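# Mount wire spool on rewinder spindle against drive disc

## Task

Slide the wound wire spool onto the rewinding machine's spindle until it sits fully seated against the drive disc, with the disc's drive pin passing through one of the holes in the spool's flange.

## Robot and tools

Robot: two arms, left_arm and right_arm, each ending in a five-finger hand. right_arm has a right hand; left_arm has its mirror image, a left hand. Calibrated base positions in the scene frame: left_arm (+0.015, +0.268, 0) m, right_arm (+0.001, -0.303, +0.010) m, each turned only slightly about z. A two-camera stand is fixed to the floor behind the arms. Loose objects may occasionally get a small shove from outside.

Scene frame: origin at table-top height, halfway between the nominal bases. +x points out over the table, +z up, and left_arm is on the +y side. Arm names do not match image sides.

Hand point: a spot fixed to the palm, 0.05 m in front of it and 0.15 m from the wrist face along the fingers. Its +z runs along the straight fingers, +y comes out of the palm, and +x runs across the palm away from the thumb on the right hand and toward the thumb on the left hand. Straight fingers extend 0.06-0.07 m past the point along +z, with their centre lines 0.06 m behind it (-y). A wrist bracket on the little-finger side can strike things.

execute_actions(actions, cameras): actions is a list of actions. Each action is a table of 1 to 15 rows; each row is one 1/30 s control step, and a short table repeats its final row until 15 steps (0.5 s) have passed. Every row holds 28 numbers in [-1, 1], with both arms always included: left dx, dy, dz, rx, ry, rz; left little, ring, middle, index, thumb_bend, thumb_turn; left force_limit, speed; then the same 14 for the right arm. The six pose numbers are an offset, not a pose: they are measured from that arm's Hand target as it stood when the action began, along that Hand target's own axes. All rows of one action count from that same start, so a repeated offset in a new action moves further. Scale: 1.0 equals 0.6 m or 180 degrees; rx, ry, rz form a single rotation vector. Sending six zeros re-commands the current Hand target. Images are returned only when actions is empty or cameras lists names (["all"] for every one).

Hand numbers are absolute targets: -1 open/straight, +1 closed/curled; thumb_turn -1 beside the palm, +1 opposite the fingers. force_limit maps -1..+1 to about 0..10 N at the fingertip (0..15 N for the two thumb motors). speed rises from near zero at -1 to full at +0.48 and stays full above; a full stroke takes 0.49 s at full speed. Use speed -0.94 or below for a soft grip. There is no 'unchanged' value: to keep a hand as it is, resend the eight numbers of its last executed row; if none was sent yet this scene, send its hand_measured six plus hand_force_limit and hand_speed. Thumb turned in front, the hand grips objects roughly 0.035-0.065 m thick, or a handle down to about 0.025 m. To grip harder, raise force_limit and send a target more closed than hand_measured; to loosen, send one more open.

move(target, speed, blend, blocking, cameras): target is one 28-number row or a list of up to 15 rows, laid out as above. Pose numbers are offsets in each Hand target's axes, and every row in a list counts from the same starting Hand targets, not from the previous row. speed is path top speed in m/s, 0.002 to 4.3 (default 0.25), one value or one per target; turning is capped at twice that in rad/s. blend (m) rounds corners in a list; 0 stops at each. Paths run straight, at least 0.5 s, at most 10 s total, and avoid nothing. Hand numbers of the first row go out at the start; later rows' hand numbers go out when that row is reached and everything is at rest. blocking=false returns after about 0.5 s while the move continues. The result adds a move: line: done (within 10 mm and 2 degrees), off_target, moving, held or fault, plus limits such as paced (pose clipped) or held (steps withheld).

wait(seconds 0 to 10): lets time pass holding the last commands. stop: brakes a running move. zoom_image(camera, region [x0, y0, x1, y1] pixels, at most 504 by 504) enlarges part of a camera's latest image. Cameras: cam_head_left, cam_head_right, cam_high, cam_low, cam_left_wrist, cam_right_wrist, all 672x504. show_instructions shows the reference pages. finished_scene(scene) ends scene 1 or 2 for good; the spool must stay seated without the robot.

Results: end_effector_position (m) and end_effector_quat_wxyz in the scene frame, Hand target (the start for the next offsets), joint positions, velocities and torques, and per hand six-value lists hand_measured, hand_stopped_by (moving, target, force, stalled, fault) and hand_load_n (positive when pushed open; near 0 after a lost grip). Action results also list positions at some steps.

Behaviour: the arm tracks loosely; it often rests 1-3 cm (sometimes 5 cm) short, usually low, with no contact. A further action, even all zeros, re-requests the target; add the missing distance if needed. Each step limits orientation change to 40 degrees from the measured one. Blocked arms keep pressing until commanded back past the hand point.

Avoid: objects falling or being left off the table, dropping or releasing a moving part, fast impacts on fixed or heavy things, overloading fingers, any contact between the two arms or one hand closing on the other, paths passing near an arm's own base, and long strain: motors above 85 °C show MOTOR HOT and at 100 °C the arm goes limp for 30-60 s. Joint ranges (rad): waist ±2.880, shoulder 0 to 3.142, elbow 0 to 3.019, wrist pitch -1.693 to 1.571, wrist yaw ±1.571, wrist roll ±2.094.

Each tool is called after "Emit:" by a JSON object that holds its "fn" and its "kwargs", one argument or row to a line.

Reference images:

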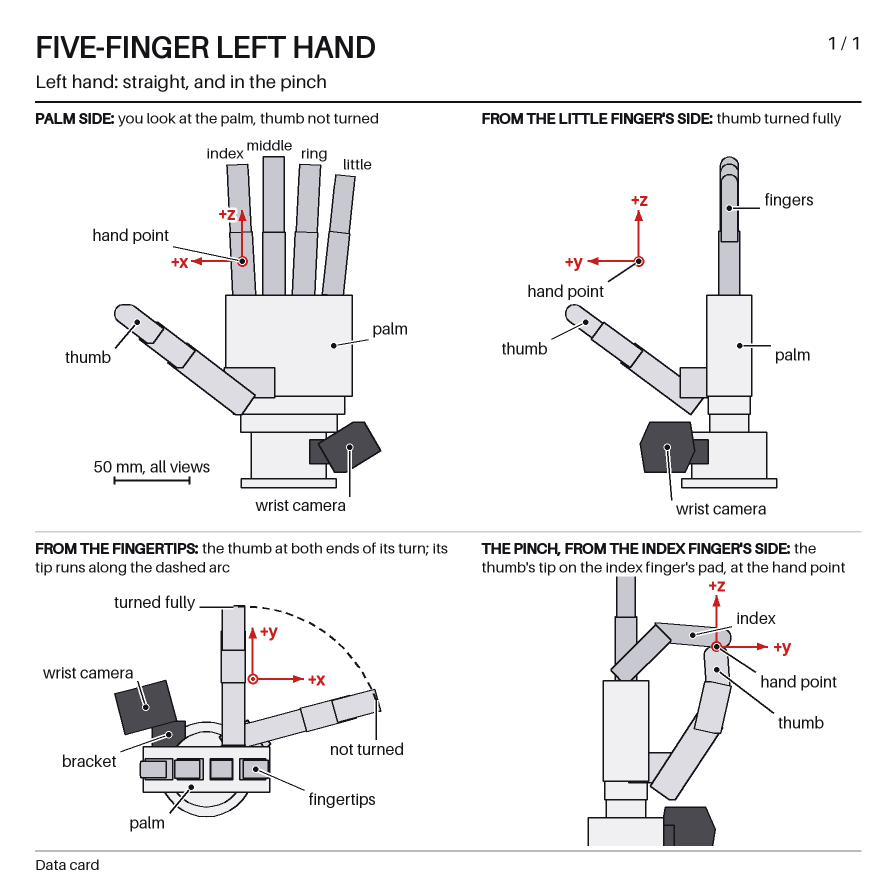

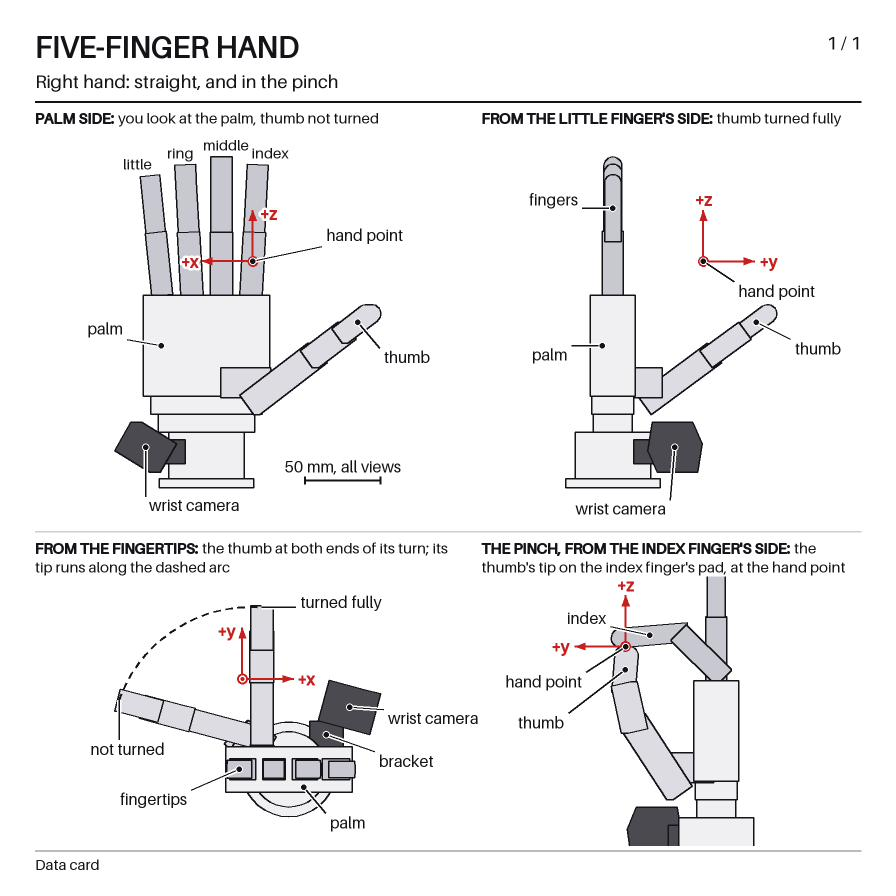

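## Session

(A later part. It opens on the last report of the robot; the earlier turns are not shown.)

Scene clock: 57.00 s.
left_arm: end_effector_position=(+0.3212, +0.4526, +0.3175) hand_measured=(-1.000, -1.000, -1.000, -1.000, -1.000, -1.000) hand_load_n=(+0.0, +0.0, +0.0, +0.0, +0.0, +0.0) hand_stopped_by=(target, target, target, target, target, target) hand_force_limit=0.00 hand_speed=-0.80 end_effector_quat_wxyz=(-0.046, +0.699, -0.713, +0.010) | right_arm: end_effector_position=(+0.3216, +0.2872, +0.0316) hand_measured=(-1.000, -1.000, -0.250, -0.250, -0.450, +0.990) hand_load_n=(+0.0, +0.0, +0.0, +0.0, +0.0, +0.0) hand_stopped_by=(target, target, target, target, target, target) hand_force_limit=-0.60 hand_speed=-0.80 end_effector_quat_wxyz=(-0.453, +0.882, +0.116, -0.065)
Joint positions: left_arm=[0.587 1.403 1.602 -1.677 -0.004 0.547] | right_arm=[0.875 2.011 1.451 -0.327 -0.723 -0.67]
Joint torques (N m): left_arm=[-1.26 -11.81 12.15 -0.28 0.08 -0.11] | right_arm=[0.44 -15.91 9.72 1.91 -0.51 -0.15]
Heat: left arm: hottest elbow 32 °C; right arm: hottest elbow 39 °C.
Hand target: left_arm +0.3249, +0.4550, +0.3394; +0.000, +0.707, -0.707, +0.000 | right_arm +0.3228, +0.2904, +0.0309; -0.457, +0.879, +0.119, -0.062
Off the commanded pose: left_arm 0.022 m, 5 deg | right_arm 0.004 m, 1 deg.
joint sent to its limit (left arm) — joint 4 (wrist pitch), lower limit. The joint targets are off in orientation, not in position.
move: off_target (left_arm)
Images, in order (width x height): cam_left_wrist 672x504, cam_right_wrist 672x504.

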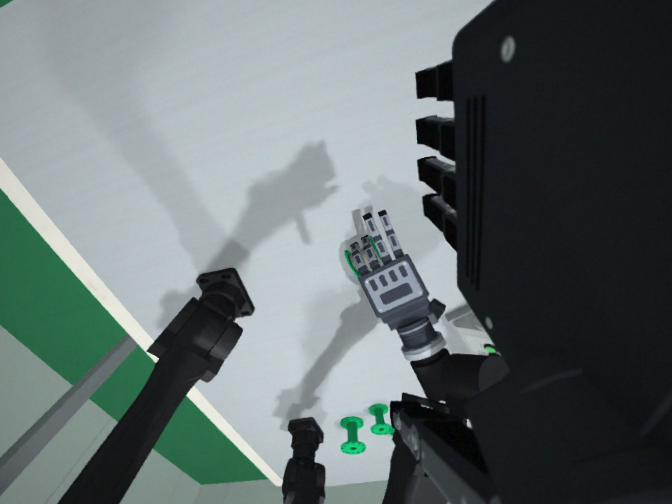

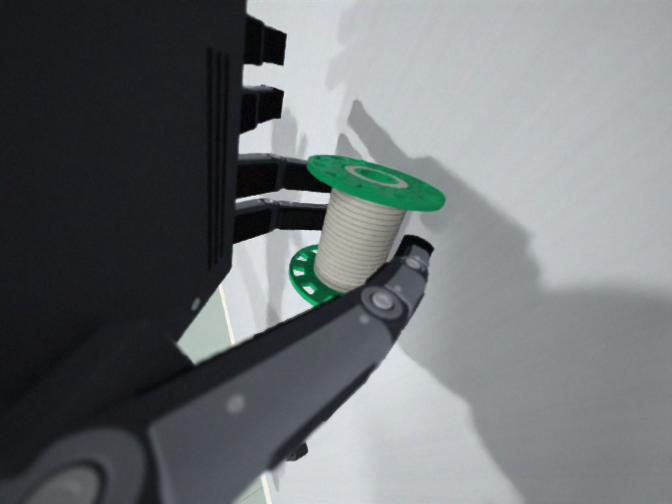

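Emit:
{"fn": "move", "kwargs": {
  "target": [0,0,0,0,0,0,-1,-1,-1,-1,-1,-1,0,-0.8,0,0,0,0,0,0,-1,-1,0.1,0.1,-0.2,0.99,-0.5,-0.88],
  "speed": 0.08,
  "cameras": ["cam_left_wrist","cam_right_wrist"]
}}

Emit:
{"fn": "zoom_image", "kwargs": {
  "camera": "cam_left_wrist",
  "region": [310, 200, 450, 320]
}}

Emit:
{"fn": "zoom_image", "kwargs": {
  "camera": "cam_right_wrist",
  "region": [220, 80, 560, 340]
}}

Scene clock: 58.03 s.
left_arm: end_effector_position=(+0.3212, +0.4526, +0.3175) hand_measured=(-1.000, -1.000, -1.000, -1.000, -1.000, -1.000) hand_load_n=(+0.0, +0.5, +0.0, +0.0, +0.0, +0.0) hand_stopped_by=(target, target, target, target, target, target) hand_force_limit=0.00 hand_speed=-0.80 end_effector_quat_wxyz=(-0.046, +0.699, -0.713, +0.010) | right_arm: end_effector_position=(+0.3218, +0.2876, +0.0319) hand_measured=(-1.000, -1.000, -0.118, -0.118, -0.386, +0.990) hand_load_n=(+0.0, +0.0, +3.5, +2.5, +4.5, +0.5) hand_stopped_by=(target, target, force, force, force, target) hand_force_limit=-0.50 hand_speed=-0.88 end_effector_quat_wxyz=(-0.454, +0.881, +0.117, -0.065)
Joint positions: left_arm=[0.587 1.403 1.602 -1.677 -0.004 0.547] | right_arm=[0.875 2.011 1.451 -0.324 -0.724 -0.67]
Joint torques (N m): left_arm=[-1.2 -11.63 12.14 -0.28 0.08 -0.1] | right_arm=[0.44 -15.91 9.7 1.84 -0.45 -0.15]
Heat: left arm: hottest elbow 33 °C; right arm: hottest elbow 38 °C.
Hand target: left_arm +0.3249, +0.4550, +0.3394; +0.000, +0.707, -0.707, +0.000 | right_arm +0.3229, +0.2905, +0.0309; -0.457, +0.879, +0.119, -0.062
Off the commanded pose: left_arm 0.022 m, 5 deg | right_arm 0.003 m, 1 deg.
joint sent to its limit (left arm) — joint 4 (wrist pitch), lower limit. The joint targets are off in orientation, not in position.
move: off_target (left_arm)
Images, in order (width x height): cam_left_wrist 672x504, cam_right_wrist 672x504.

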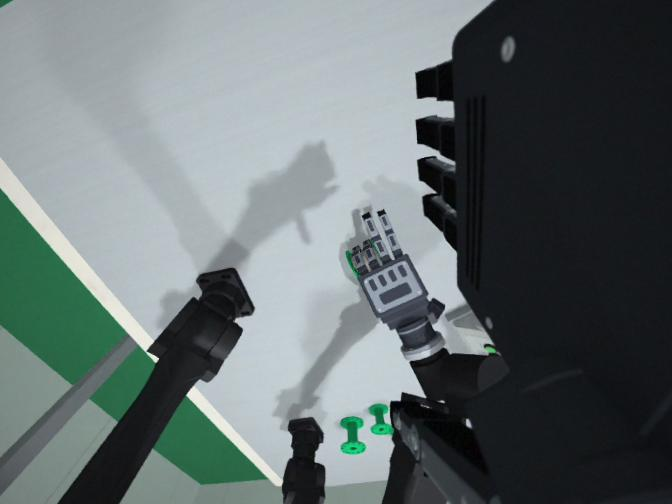

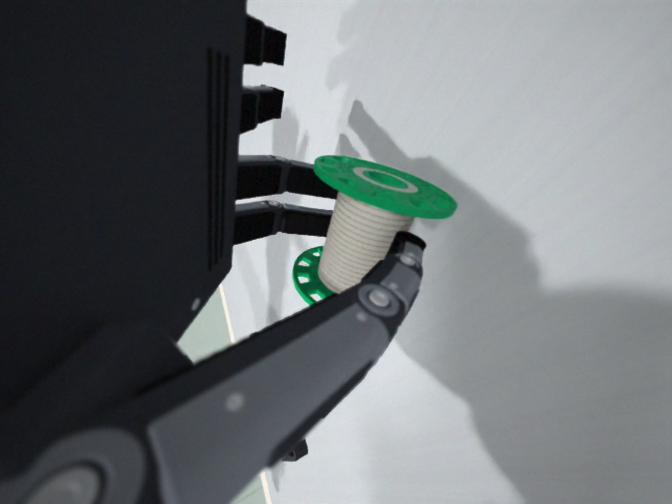

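Scaled by 3.600 from the camera's 672x504 image, which has a finer 960x720 frame.

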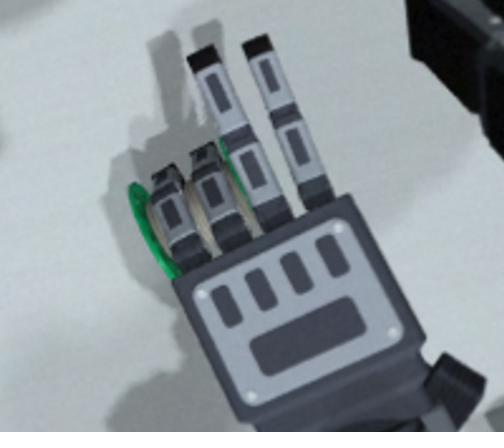

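Scaled by 1.482 from the camera's 672x504 image, which has a finer 960x720 frame.

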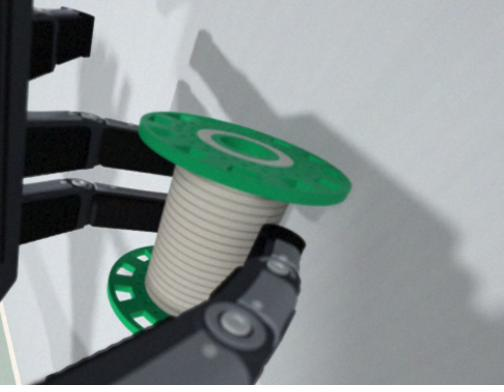

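Emit:
{"fn": "move", "kwargs": {
  "target": [0,0,0,0,0,0,-1,-1,-1,-1,-1,-1,0,-0.8,0,0,0,0,0,0,-1,-1,0.15,0.15,-0.1,0.99,0.1,-0.9],
  "speed": 0.08,
  "cameras": ["cam_left_wrist","cam_right_wrist"]
}}

Scene clock: 58.77 s.
left_arm: end_effector_position=(+0.3212, +0.4526, +0.3175) hand_measured=(-1.000, -1.000, -1.000, -1.000, -1.000, -1.000) hand_load_n=(+0.0, -0.5, +0.0, +0.0, +0.0, +0.0) hand_stopped_by=(target, target, target, target, target, target) hand_force_limit=0.00 hand_speed=-0.80 end_effector_quat_wxyz=(-0.046, +0.699, -0.713, +0.010) | right_arm: end_effector_position=(+0.3218, +0.2876, +0.0319) hand_measured=(-1.000, -1.000, -0.112, -0.102, -0.386, +0.990) hand_load_n=(+0.0, +0.0, +5.0, +7.5, +9.0, -1.0) hand_stopped_by=(target, target, force, force, force, target) hand_force_limit=0.10 hand_speed=-0.90 end_effector_quat_wxyz=(-0.454, +0.881, +0.117, -0.065)
Joint positions: left_arm=[0.587 1.403 1.602 -1.677 -0.004 0.547] | right_arm=[0.875 2.011 1.451 -0.324 -0.724 -0.67]
Joint torques (N m): left_arm=[-1.26 -11.75 12.15 -0.29 0.08 -0.1] | right_arm=[0.44 -15.91 9.7 1.84 -0.45 -0.15]
Heat: left arm: hottest elbow 33 °C; right arm: hottest elbow 38 °C.
Hand target: left_arm +0.3249, +0.4550, +0.3394; +0.000, +0.707, -0.707, +0.000 | right_arm +0.3229, +0.2905, +0.0309; -0.457, +0.879, +0.119, -0.062
Off the commanded pose: left_arm 0.022 m, 5 deg | right_arm 0.003 m, 1 deg.
joint sent to its limit (left arm) — joint 4 (wrist pitch), lower limit. The joint targets are off in orientation, not in position.
move: off_target (left_arm)
Images, in order (width x height): cam_left_wrist 672x504, cam_right_wrist 672x504.

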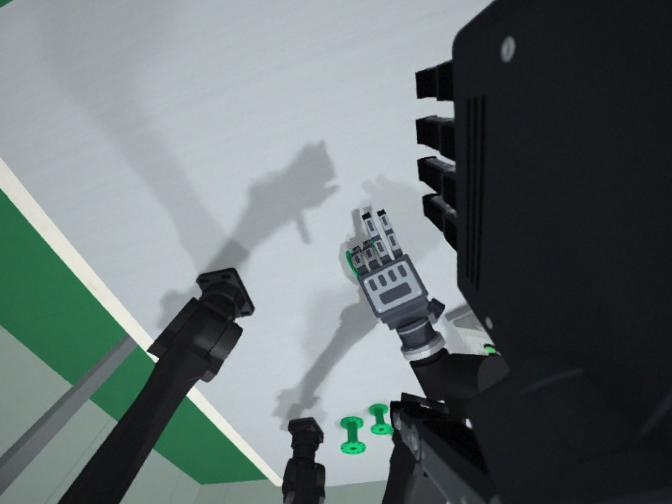

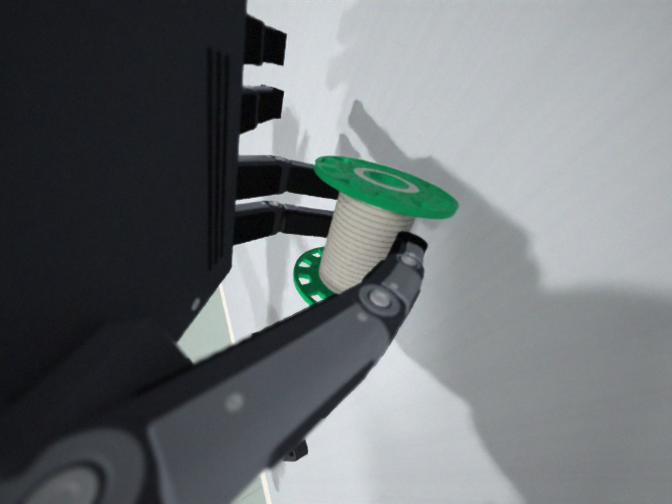

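Emit:
{"fn": "move", "kwargs": {
  "target": [0,0,0,0,0,0,-1,-1,-1,-1,-1,-1,0,-0.8,0,-0.1366,-0.0957,0,0,0,-1,-1,0.15,0.15,-0.1,0.99,0.1,-0.9],
  "speed": 0.12,
  "cameras": ["cam_left_wrist","cam_right_wrist","cam_low","cam_head_right"]
}}

Emit:
{"fn": "zoom_image", "kwargs": {
  "camera": "cam_low",
  "region": [230, 160, 330, 260]
}}

Emit:
{"fn": "zoom_image", "kwargs": {
  "camera": "cam_right_wrist",
  "region": [220, 80, 560, 340]
}}

Scene clock: 60.60 s.
left_arm: end_effector_position=(+0.3212, +0.4526, +0.3175) hand_measured=(-1.000, -1.000, -1.000, -1.000, -1.000, -1.000) hand_load_n=(+0.0, +0.0, +0.0, +0.0, +0.0, +0.0) hand_stopped_by=(target, target, target, target, target, target) hand_force_limit=0.00 hand_speed=-0.80 end_effector_quat_wxyz=(-0.046, +0.699, -0.713, +0.010) | right_arm: end_effector_position=(+0.3067, +0.2680, +0.0830) hand_measured=(-1.000, -1.000, -0.112, -0.102, -0.386, +0.990) hand_load_n=(+0.0, +0.0, +4.5, +7.5, +9.5, -1.5) hand_stopped_by=(target, target, force, force, force, target) hand_force_limit=0.10 hand_speed=-0.90 end_effector_quat_wxyz=(-0.427, +0.894, +0.102, -0.091)
Joint positions: left_arm=[0.587 1.403 1.602 -1.677 -0.004 0.547] | right_arm=[0.875 1.924 1.484 -0.529 -0.72 -0.67]
Joint torques (N m): left_arm=[-1.32 -11.81 12.16 -0.29 0.07 -0.1] | right_arm=[0.44 -17.96 15.94 1.06 -0.62 -0.15]
Heat: left arm: hottest elbow 33 °C; right arm: hottest elbow 38 °C.
Hand target: left_arm +0.3249, +0.4550, +0.3394; +0.000, +0.707, -0.707, +0.000 | right_arm +0.3229, +0.2905, +0.1309; -0.457, +0.879, +0.119, -0.062
Off the commanded pose: left_arm 0.022 m, 5 deg | right_arm 0.055 m, 5 deg.
joint sent to its limit (left arm) — joint 4 (wrist pitch), lower limit. The joint targets are off in orientation, not in position.
move: off_target (left_arm, right_arm)
Images, in order (width x height): cam_head_right 672x504, cam_low 672x504, cam_left_wrist 672x504, cam_right_wrist 672x504.

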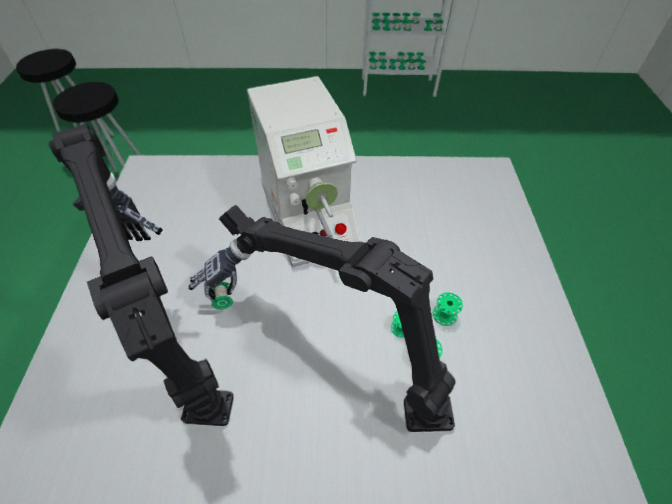

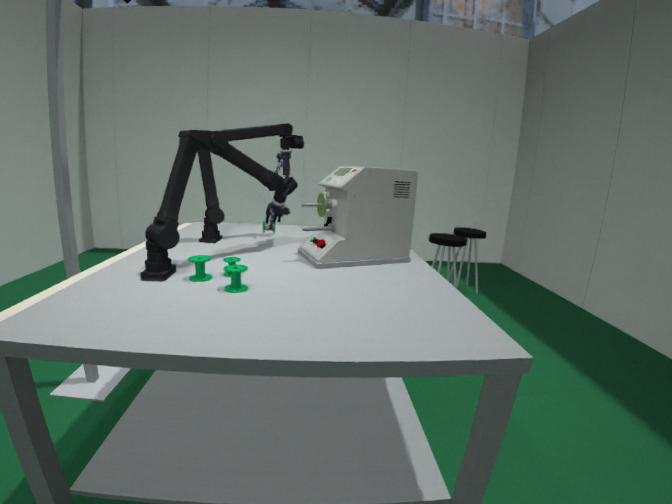

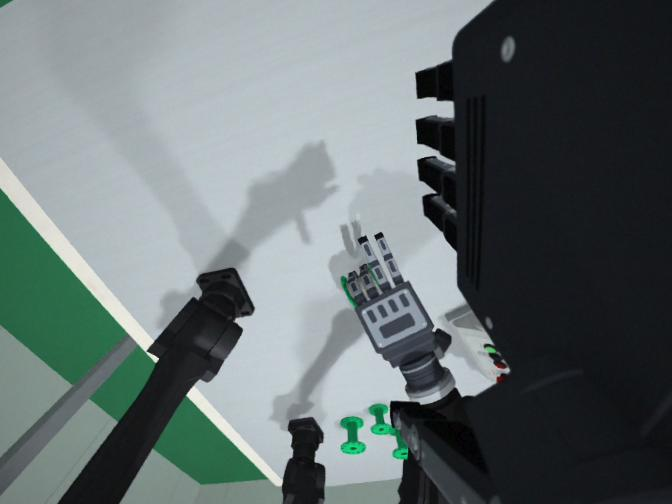

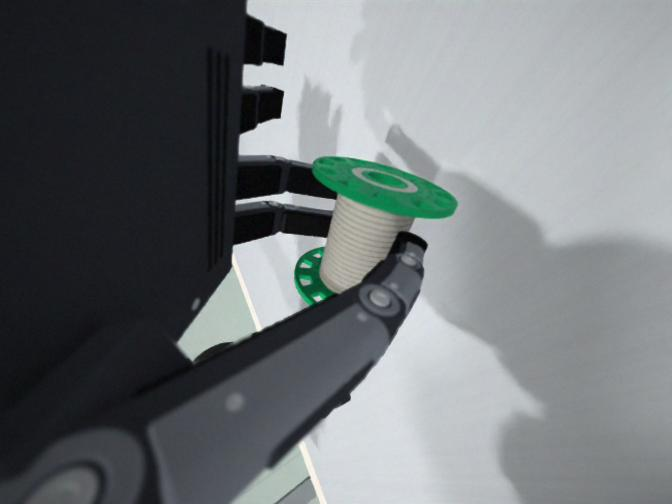

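Scaled by 5.040 from the camera's 672x504 image, which has a finer 960x720 frame.

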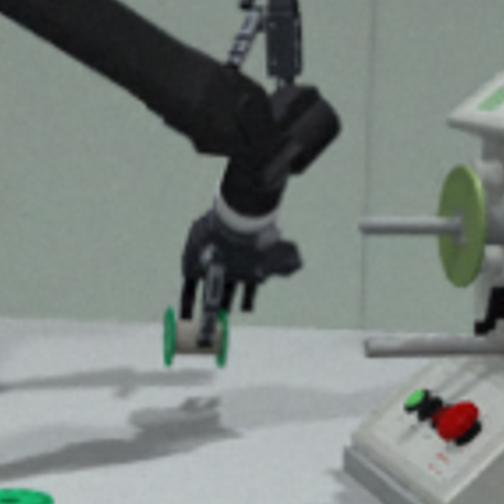

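Scaled by 1.482 from the camera's 672x504 image, which has a finer 960x720 frame.

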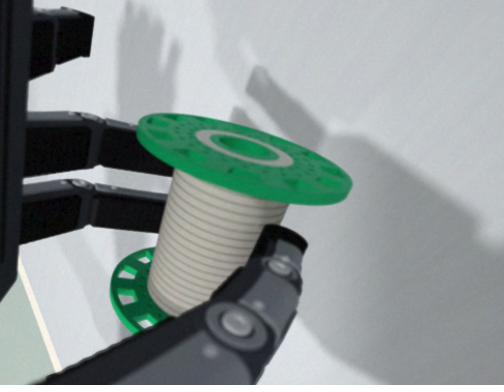

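Emit:
{"fn": "zoom_image", "kwargs": {
  "camera": "cam_low",
  "region": [255, 205, 285, 240]
}}

Scaled by 14.400 from the camera's 672x504 image, which has a finer 960x720 frame.

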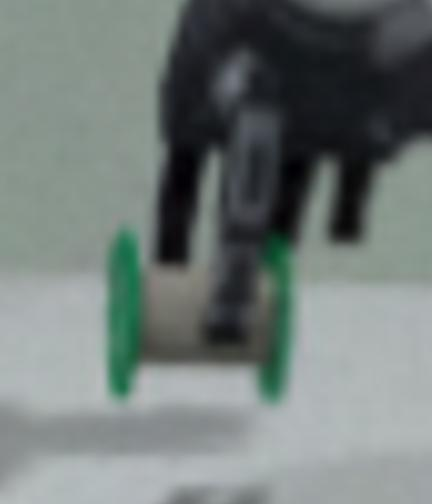

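Emit:
{"fn": "move", "kwargs": {
  "target": [0,0,0,0,0,0,-1,-1,-1,-1,-1,-1,0,-0.8,-0.0483,-0.0285,-0.3635,-0.0158,0.1056,0.4775,-1,-1,0.15,0.15,-0.1,0.99,0.1,-0.9],
  "speed": 0.2,
  "cameras": ["cam_right_wrist","cam_low","cam_head_right"]
}}

Scene clock: 68.57 s.
left_arm: end_effector_position=(+0.3212, +0.4526, +0.3175) hand_measured=(-1.000, -1.000, -1.000, -1.000, -1.000, -1.000) hand_load_n=(+0.0, +0.0, +0.0, +0.0, +0.0, +0.0) hand_stopped_by=(target, target, target, target, target, target) hand_force_limit=0.00 hand_speed=-0.80 end_effector_quat_wxyz=(-0.046, +0.699, -0.713, +0.010) | right_arm: end_effector_position=(+0.3372, +0.1233, +0.2469) hand_measured=(-1.000, -1.000, -0.112, -0.102, -0.386, +0.990) hand_load_n=(+0.0, +0.0, +5.0, +8.0, +8.5, -2.0) hand_stopped_by=(target, target, force, force, force, target) hand_force_limit=0.10 hand_speed=-0.90 end_effector_quat_wxyz=(-0.267, +0.741, -0.575, -0.222)
Joint positions: left_arm=[0.587 1.403 1.602 -1.677 -0.004 0.547] | right_arm=[0.598 1.575 1.396 -0.949 -0.573 0.5]
Joint torques (N m): left_arm=[-1.32 -11.69 12.19 -0.29 0.07 -0.1] | right_arm=[-0.38 -14.39 11.51 0.9 -0.67 0.09]
Heat: left arm: hottest elbow 33 °C; right arm: hottest elbow 39 °C.
Hand target: left_arm +0.3249, +0.4550, +0.3394; +0.000, +0.707, -0.707, +0.000 | right_arm +0.3400, +0.1204, +0.2703; -0.284, +0.732, -0.578, -0.220
Off the commanded pose: left_arm 0.022 m, 5 deg | right_arm 0.024 m, 2 deg.
joint sent to its limit (left arm) — joint 4 (wrist pitch), lower limit. The joint targets are off in orientation, not in position.
move: off_target (left_arm, right_arm)
Images, in order (width x height): cam_head_right 672x504, cam_low 672x504, cam_right_wrist 672x504.

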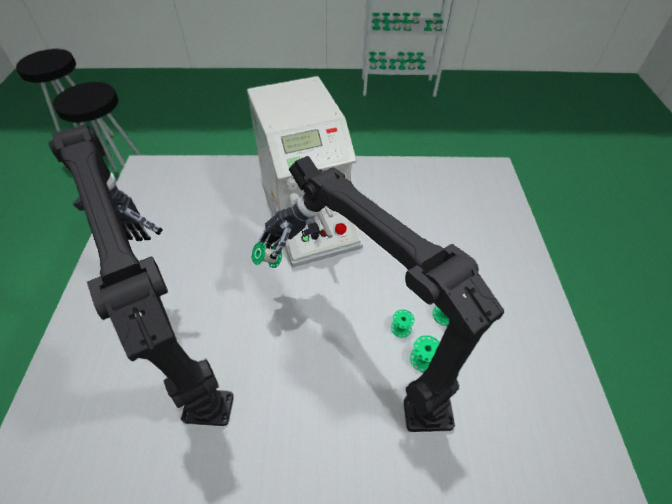

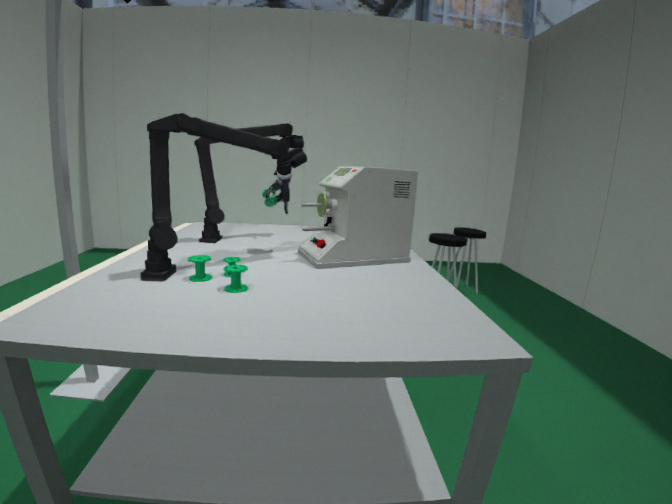

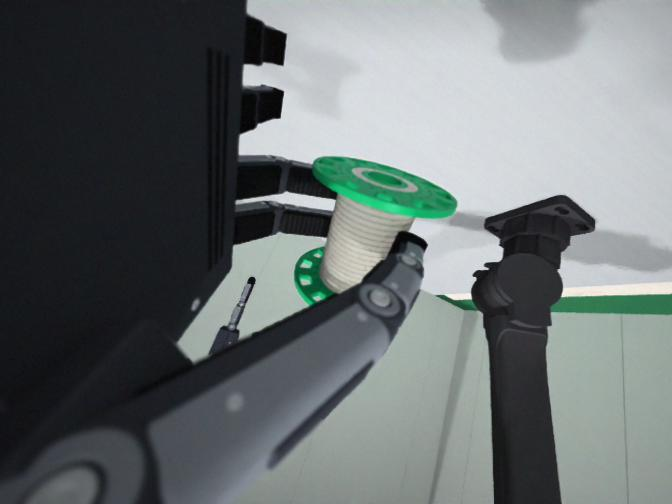

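Emit:
{"fn": "move", "kwargs": {
  "target": [0,0,0,0,0,0,-1,-1,-1,-1,-1,-1,0,-0.8,0.283,0.0063,-0.2158,-0.0158,0.1056,0.4775,-1,-1,0.15,0.15,-0.1,0.99,0.1,-0.9],
  "speed": 0.2,
  "cameras": ["all"]
}}

Scene clock: 73.50 s.
left_arm: end_effector_position=(+0.3212, +0.4526, +0.3175) hand_measured=(-1.000, -1.000, -1.000, -1.000, -1.000, -1.000) hand_load_n=(+0.0, +0.0, +0.0, +0.0, +0.0, +0.0) hand_stopped_by=(target, target, target, target, target, target) hand_force_limit=0.00 hand_speed=-0.80 end_effector_quat_wxyz=(-0.046, +0.699, -0.713, +0.010) | right_arm: end_effector_position=(+0.3735, -0.0868, +0.2381) hand_measured=(-1.000, -1.000, -0.112, -0.102, -0.386, +0.990) hand_load_n=(+0.0, +0.0, +5.5, +9.0, +8.0, -1.5) hand_stopped_by=(target, target, force, force, force, target) hand_force_limit=0.10 hand_speed=-0.90 end_effector_quat_wxyz=(-0.064, -0.179, +0.949, +0.251)
Joint positions: left_arm=[0.587 1.403 1.602 -1.677 -0.004 0.547] | right_arm=[0.147 1.456 1.261 -1.528 -0.504 1.326]
Joint torques (N m): left_arm=[-1.2 -11.69 12.16 -0.31 0.08 -0.1] | right_arm=[-0.32 -11.58 10.7 -0.28 -0.74 -0.03]
Heat: left arm: hottest elbow 34 °C; right arm: hottest elbow 39 °C.
Hand target: left_arm +0.3249, +0.4550, +0.3394; +0.000, +0.707, -0.707, +0.000 | right_arm +0.3754, -0.0897, +0.2552; -0.048, -0.174, +0.950, +0.254
Off the commanded pose: left_arm 0.022 m, 5 deg | right_arm 0.017 m, 2 deg.
joint sent to its limit (left arm) — joint 4 (wrist pitch), lower limit. The joint targets are off in orientation, not in position.
move: off_target (left_arm, right_arm)

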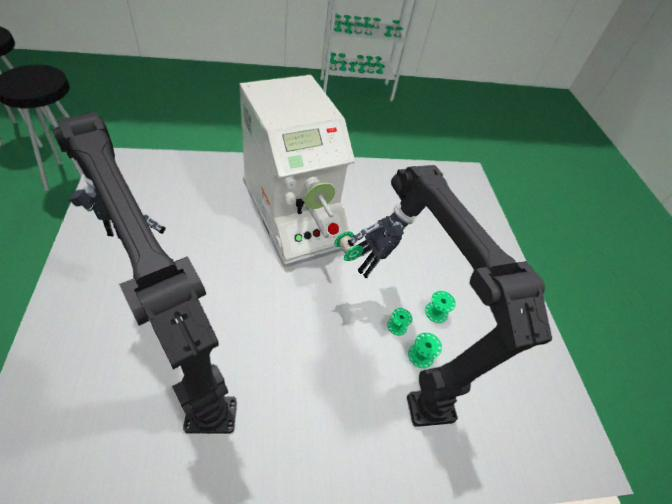

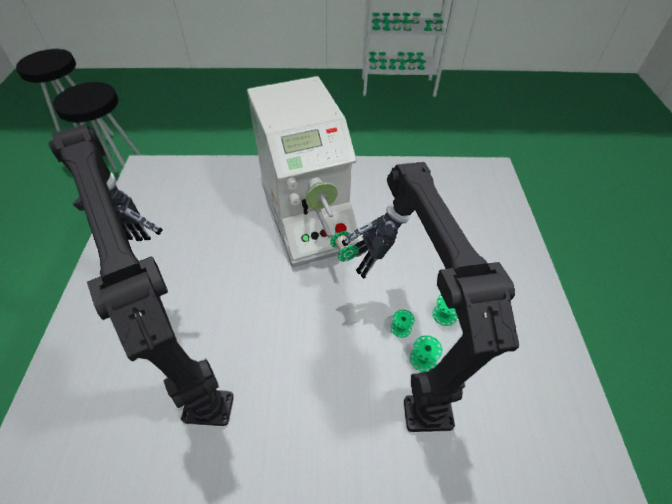

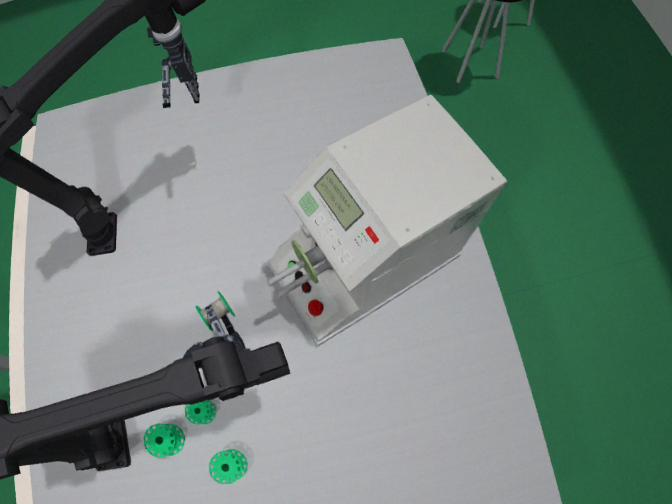

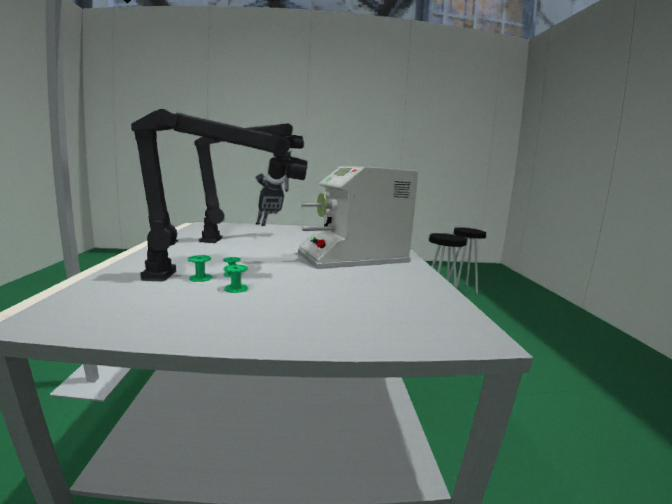

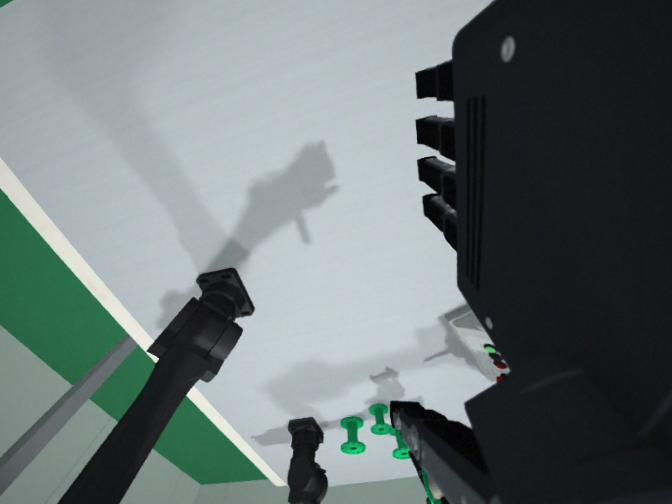

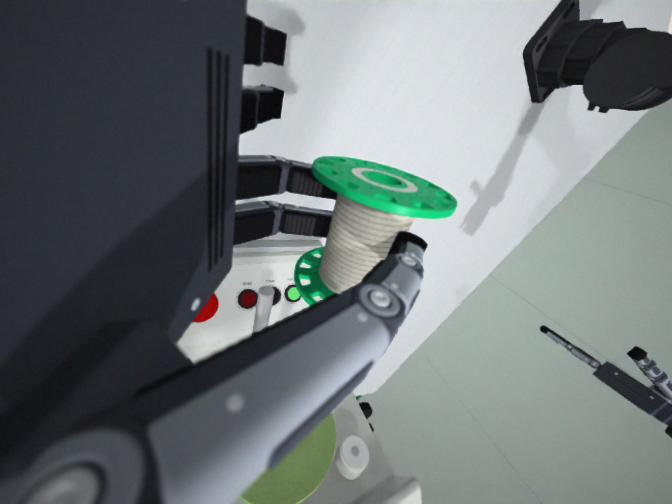

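Emit:
{"fn": "move", "kwargs": {
  "target": [0.575,-0.0085,0.033,0.5783,-0.2105,0.5782,0.9,0.9,0.9,0.9,-1,-1,0,-0.3,0,0,0,0,0,0,-1,-1,0.15,0.15,-0.1,0.99,0.1,-0.9],
  "speed": 0.2,
  "cameras": ["all"]
}}

Scene clock: 81.60 s.
left_arm: end_effector_position=(+0.3275, +0.1117, +0.3231) hand_measured=(+0.900, +0.900, +0.900, +0.900, -1.000, -1.000) hand_load_n=(+0.0, +0.0, +0.5, +0.0, +0.0, +0.0) hand_stopped_by=(target, target, target, target, target, target) hand_force_limit=0.00 hand_speed=-0.30 end_effector_quat_wxyz=(+0.640, +0.293, +0.643, -0.302) | right_arm: end_effector_position=(+0.3736, -0.0868, +0.2381) hand_measured=(-1.000, -1.000, -0.112, -0.102, -0.386, +0.990) hand_load_n=(+0.0, +0.0, +5.5, +9.0, +8.0, -1.5) hand_stopped_by=(target, target, force, force, force, target) hand_force_limit=0.10 hand_speed=-0.90 end_effector_quat_wxyz=(-0.064, -0.179, +0.949, +0.251)
Joint positions: left_arm=[-0.256 0.373 0.432 -0.056 0.553 1.557] | right_arm=[0.147 1.456 1.261 -1.528 -0.504 1.327]
Joint torques (N m): left_arm=[-1.73 0.79 9.25 2.62 0.07 0.21] | right_arm=[-0.38 -11.52 10.69 -0.29 -0.74 -0.06]
Heat: left arm: hottest elbow 34 °C; right arm: hottest elbow 38 °C.
Hand target: left_arm +0.3297, +0.1100, +0.3196; +0.641, +0.299, +0.640, -0.299 | right_arm +0.3754, -0.0897, +0.2551; -0.048, -0.174, +0.950, +0.254
Off the commanded pose: left_arm 0.004 m, 1 deg | right_arm 0.017 m, 2 deg.
move: off_target (right_arm)

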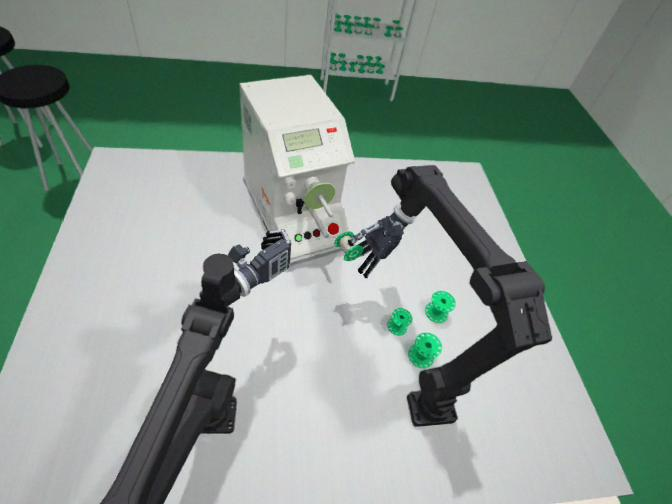

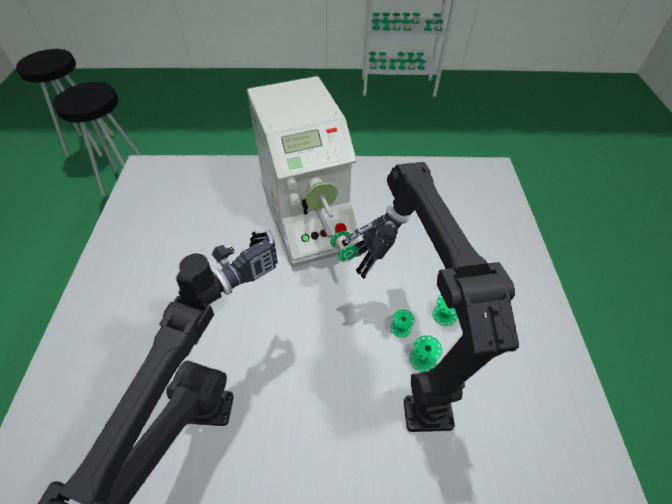

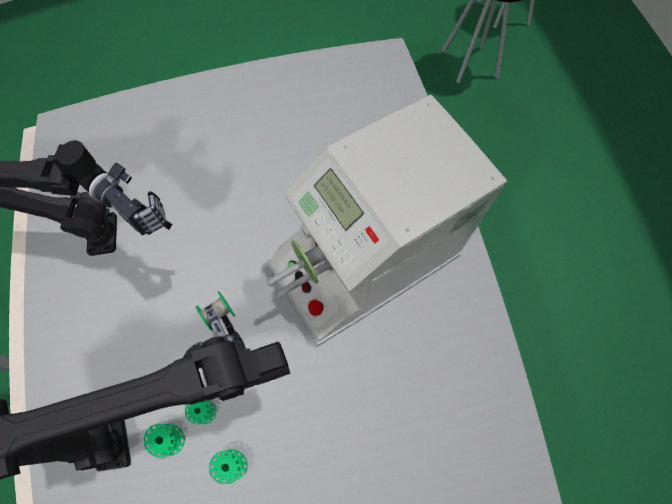

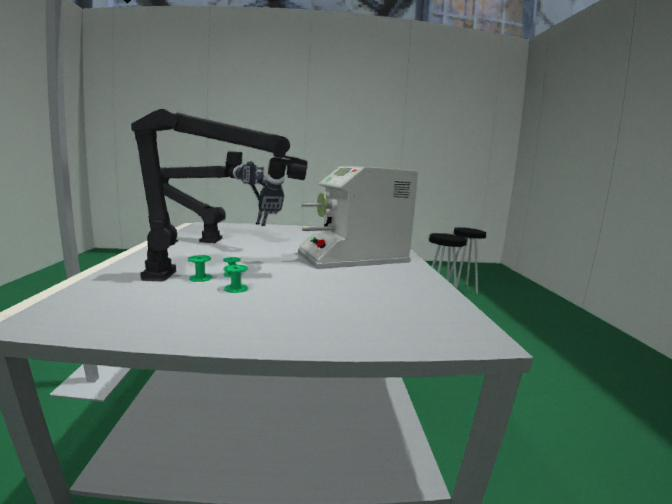

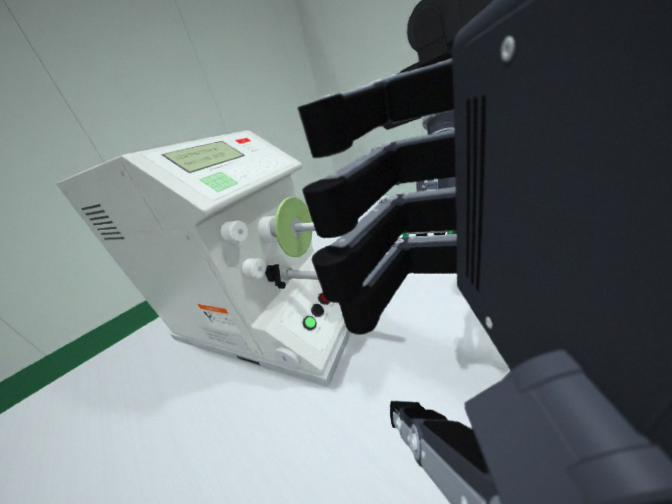

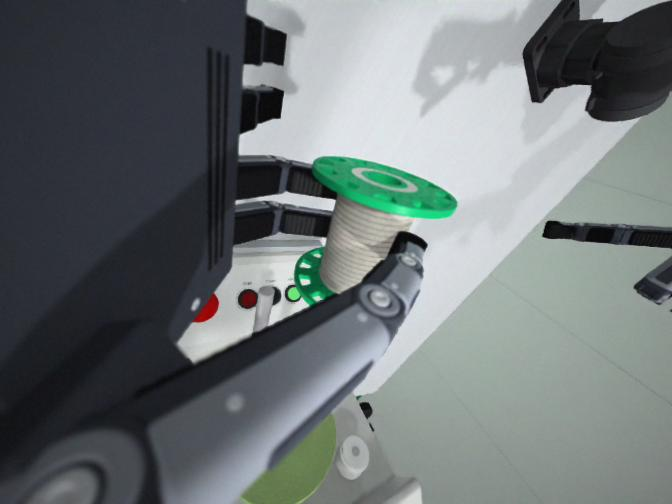

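Emit:
{"fn": "move", "kwargs": {
  "target": [0,0,0,0.05,0,0,-1,-1,-1,-1,-1,-1,0,-0.3,0,0,0,0,0,0,-1,-1,0.15,0.15,-0.1,0.99,0.1,-0.9],
  "speed": 0.2,
  "cameras": ["all"]
}}

Emit:
{"fn": "zoom_image", "kwargs": {
  "camera": "cam_left_wrist",
  "region": [200, 140, 440, 340]
}}

Scene clock: 83.23 s.
left_arm: end_effector_position=(+0.3258, +0.1082, +0.3174) hand_measured=(-1.000, -1.000, -1.000, -1.000, -1.000, -1.000) hand_load_n=(+0.0, +0.0, +0.0, +0.0, +0.5, +0.0) hand_stopped_by=(target, target, target, target, target, target) hand_force_limit=0.00 hand_speed=-0.30 end_effector_quat_wxyz=(+0.610, +0.346, +0.619, -0.354) | right_arm: end_effector_position=(+0.3736, -0.0868, +0.2381) hand_measured=(-1.000, -1.000, -0.112, -0.102, -0.386, +0.990) hand_load_n=(+0.0, +0.0, +5.5, +9.0, +8.0, -1.5) hand_stopped_by=(target, target, force, force, force, target) hand_force_limit=0.10 hand_speed=-0.90 end_effector_quat_wxyz=(-0.064, -0.179, +0.949, +0.251)
Joint positions: left_arm=[-0.082 0.433 0.432 -0.006 0.894 1.56] | right_arm=[0.147 1.456 1.261 -1.528 -0.504 1.327]
Joint torques (N m): left_arm=[-0.97 0.56 9.87 2.36 0.08 0.17] | right_arm=[-0.32 -11.52 10.7 -0.29 -0.74 -0.06]
Heat: left arm: hottest elbow 34 °C; right arm: hottest elbow 38 °C.
Hand target: left_arm +0.3297, +0.1100, +0.3196; +0.616, +0.348, +0.615, -0.348 | right_arm +0.3754, -0.0897, +0.2551; -0.048, -0.174, +0.950, +0.254
Off the commanded pose: left_arm 0.005 m, 1 deg | right_arm 0.017 m, 2 deg.
move: off_target (right_arm)

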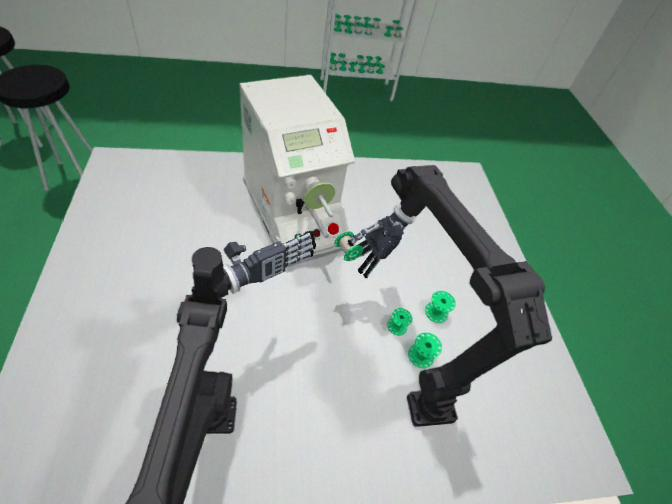

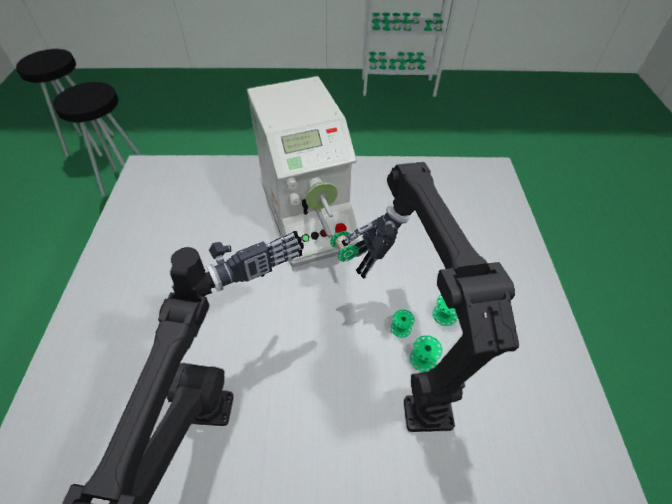

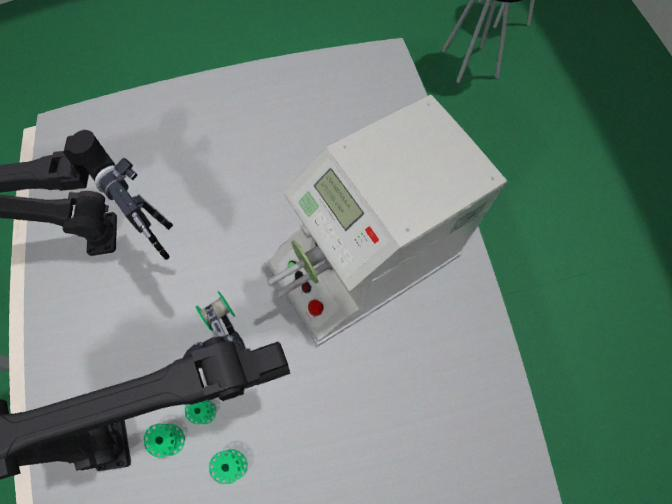

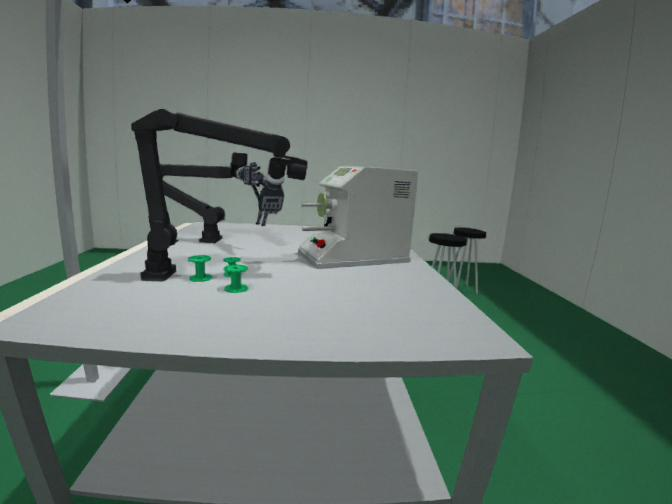

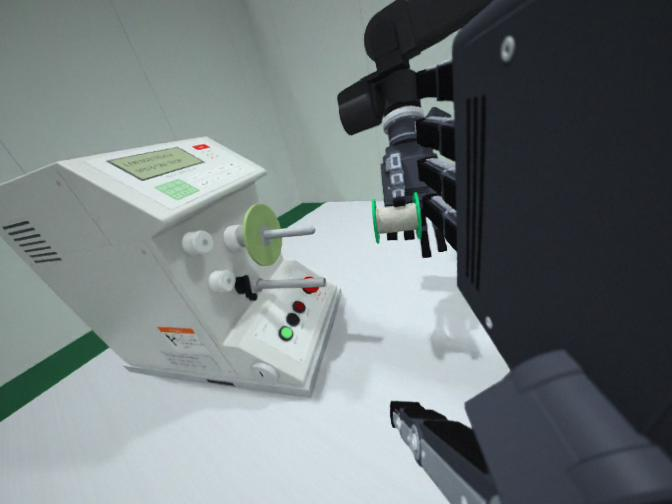

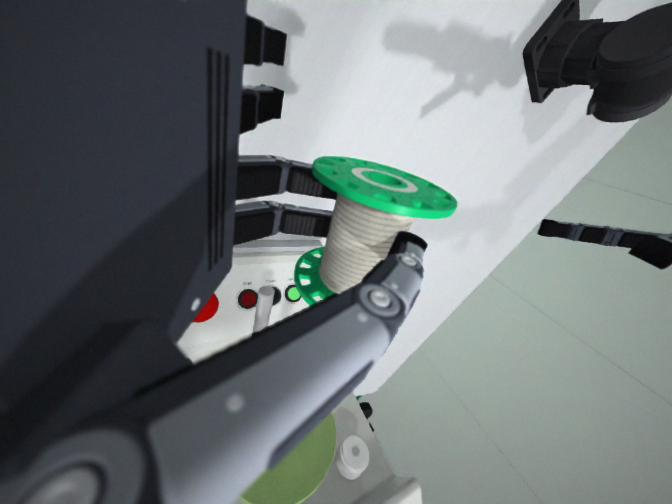

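Scaled by 2.100 from the camera's 672x504 image, which has a finer 960x720 frame.

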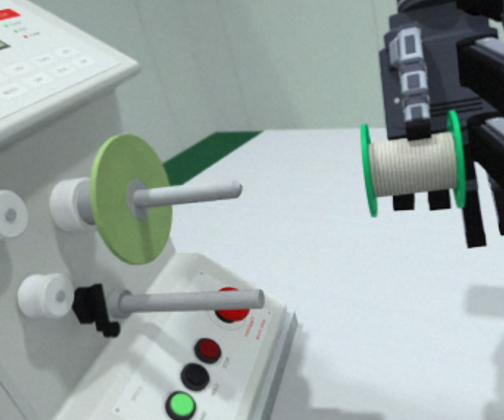

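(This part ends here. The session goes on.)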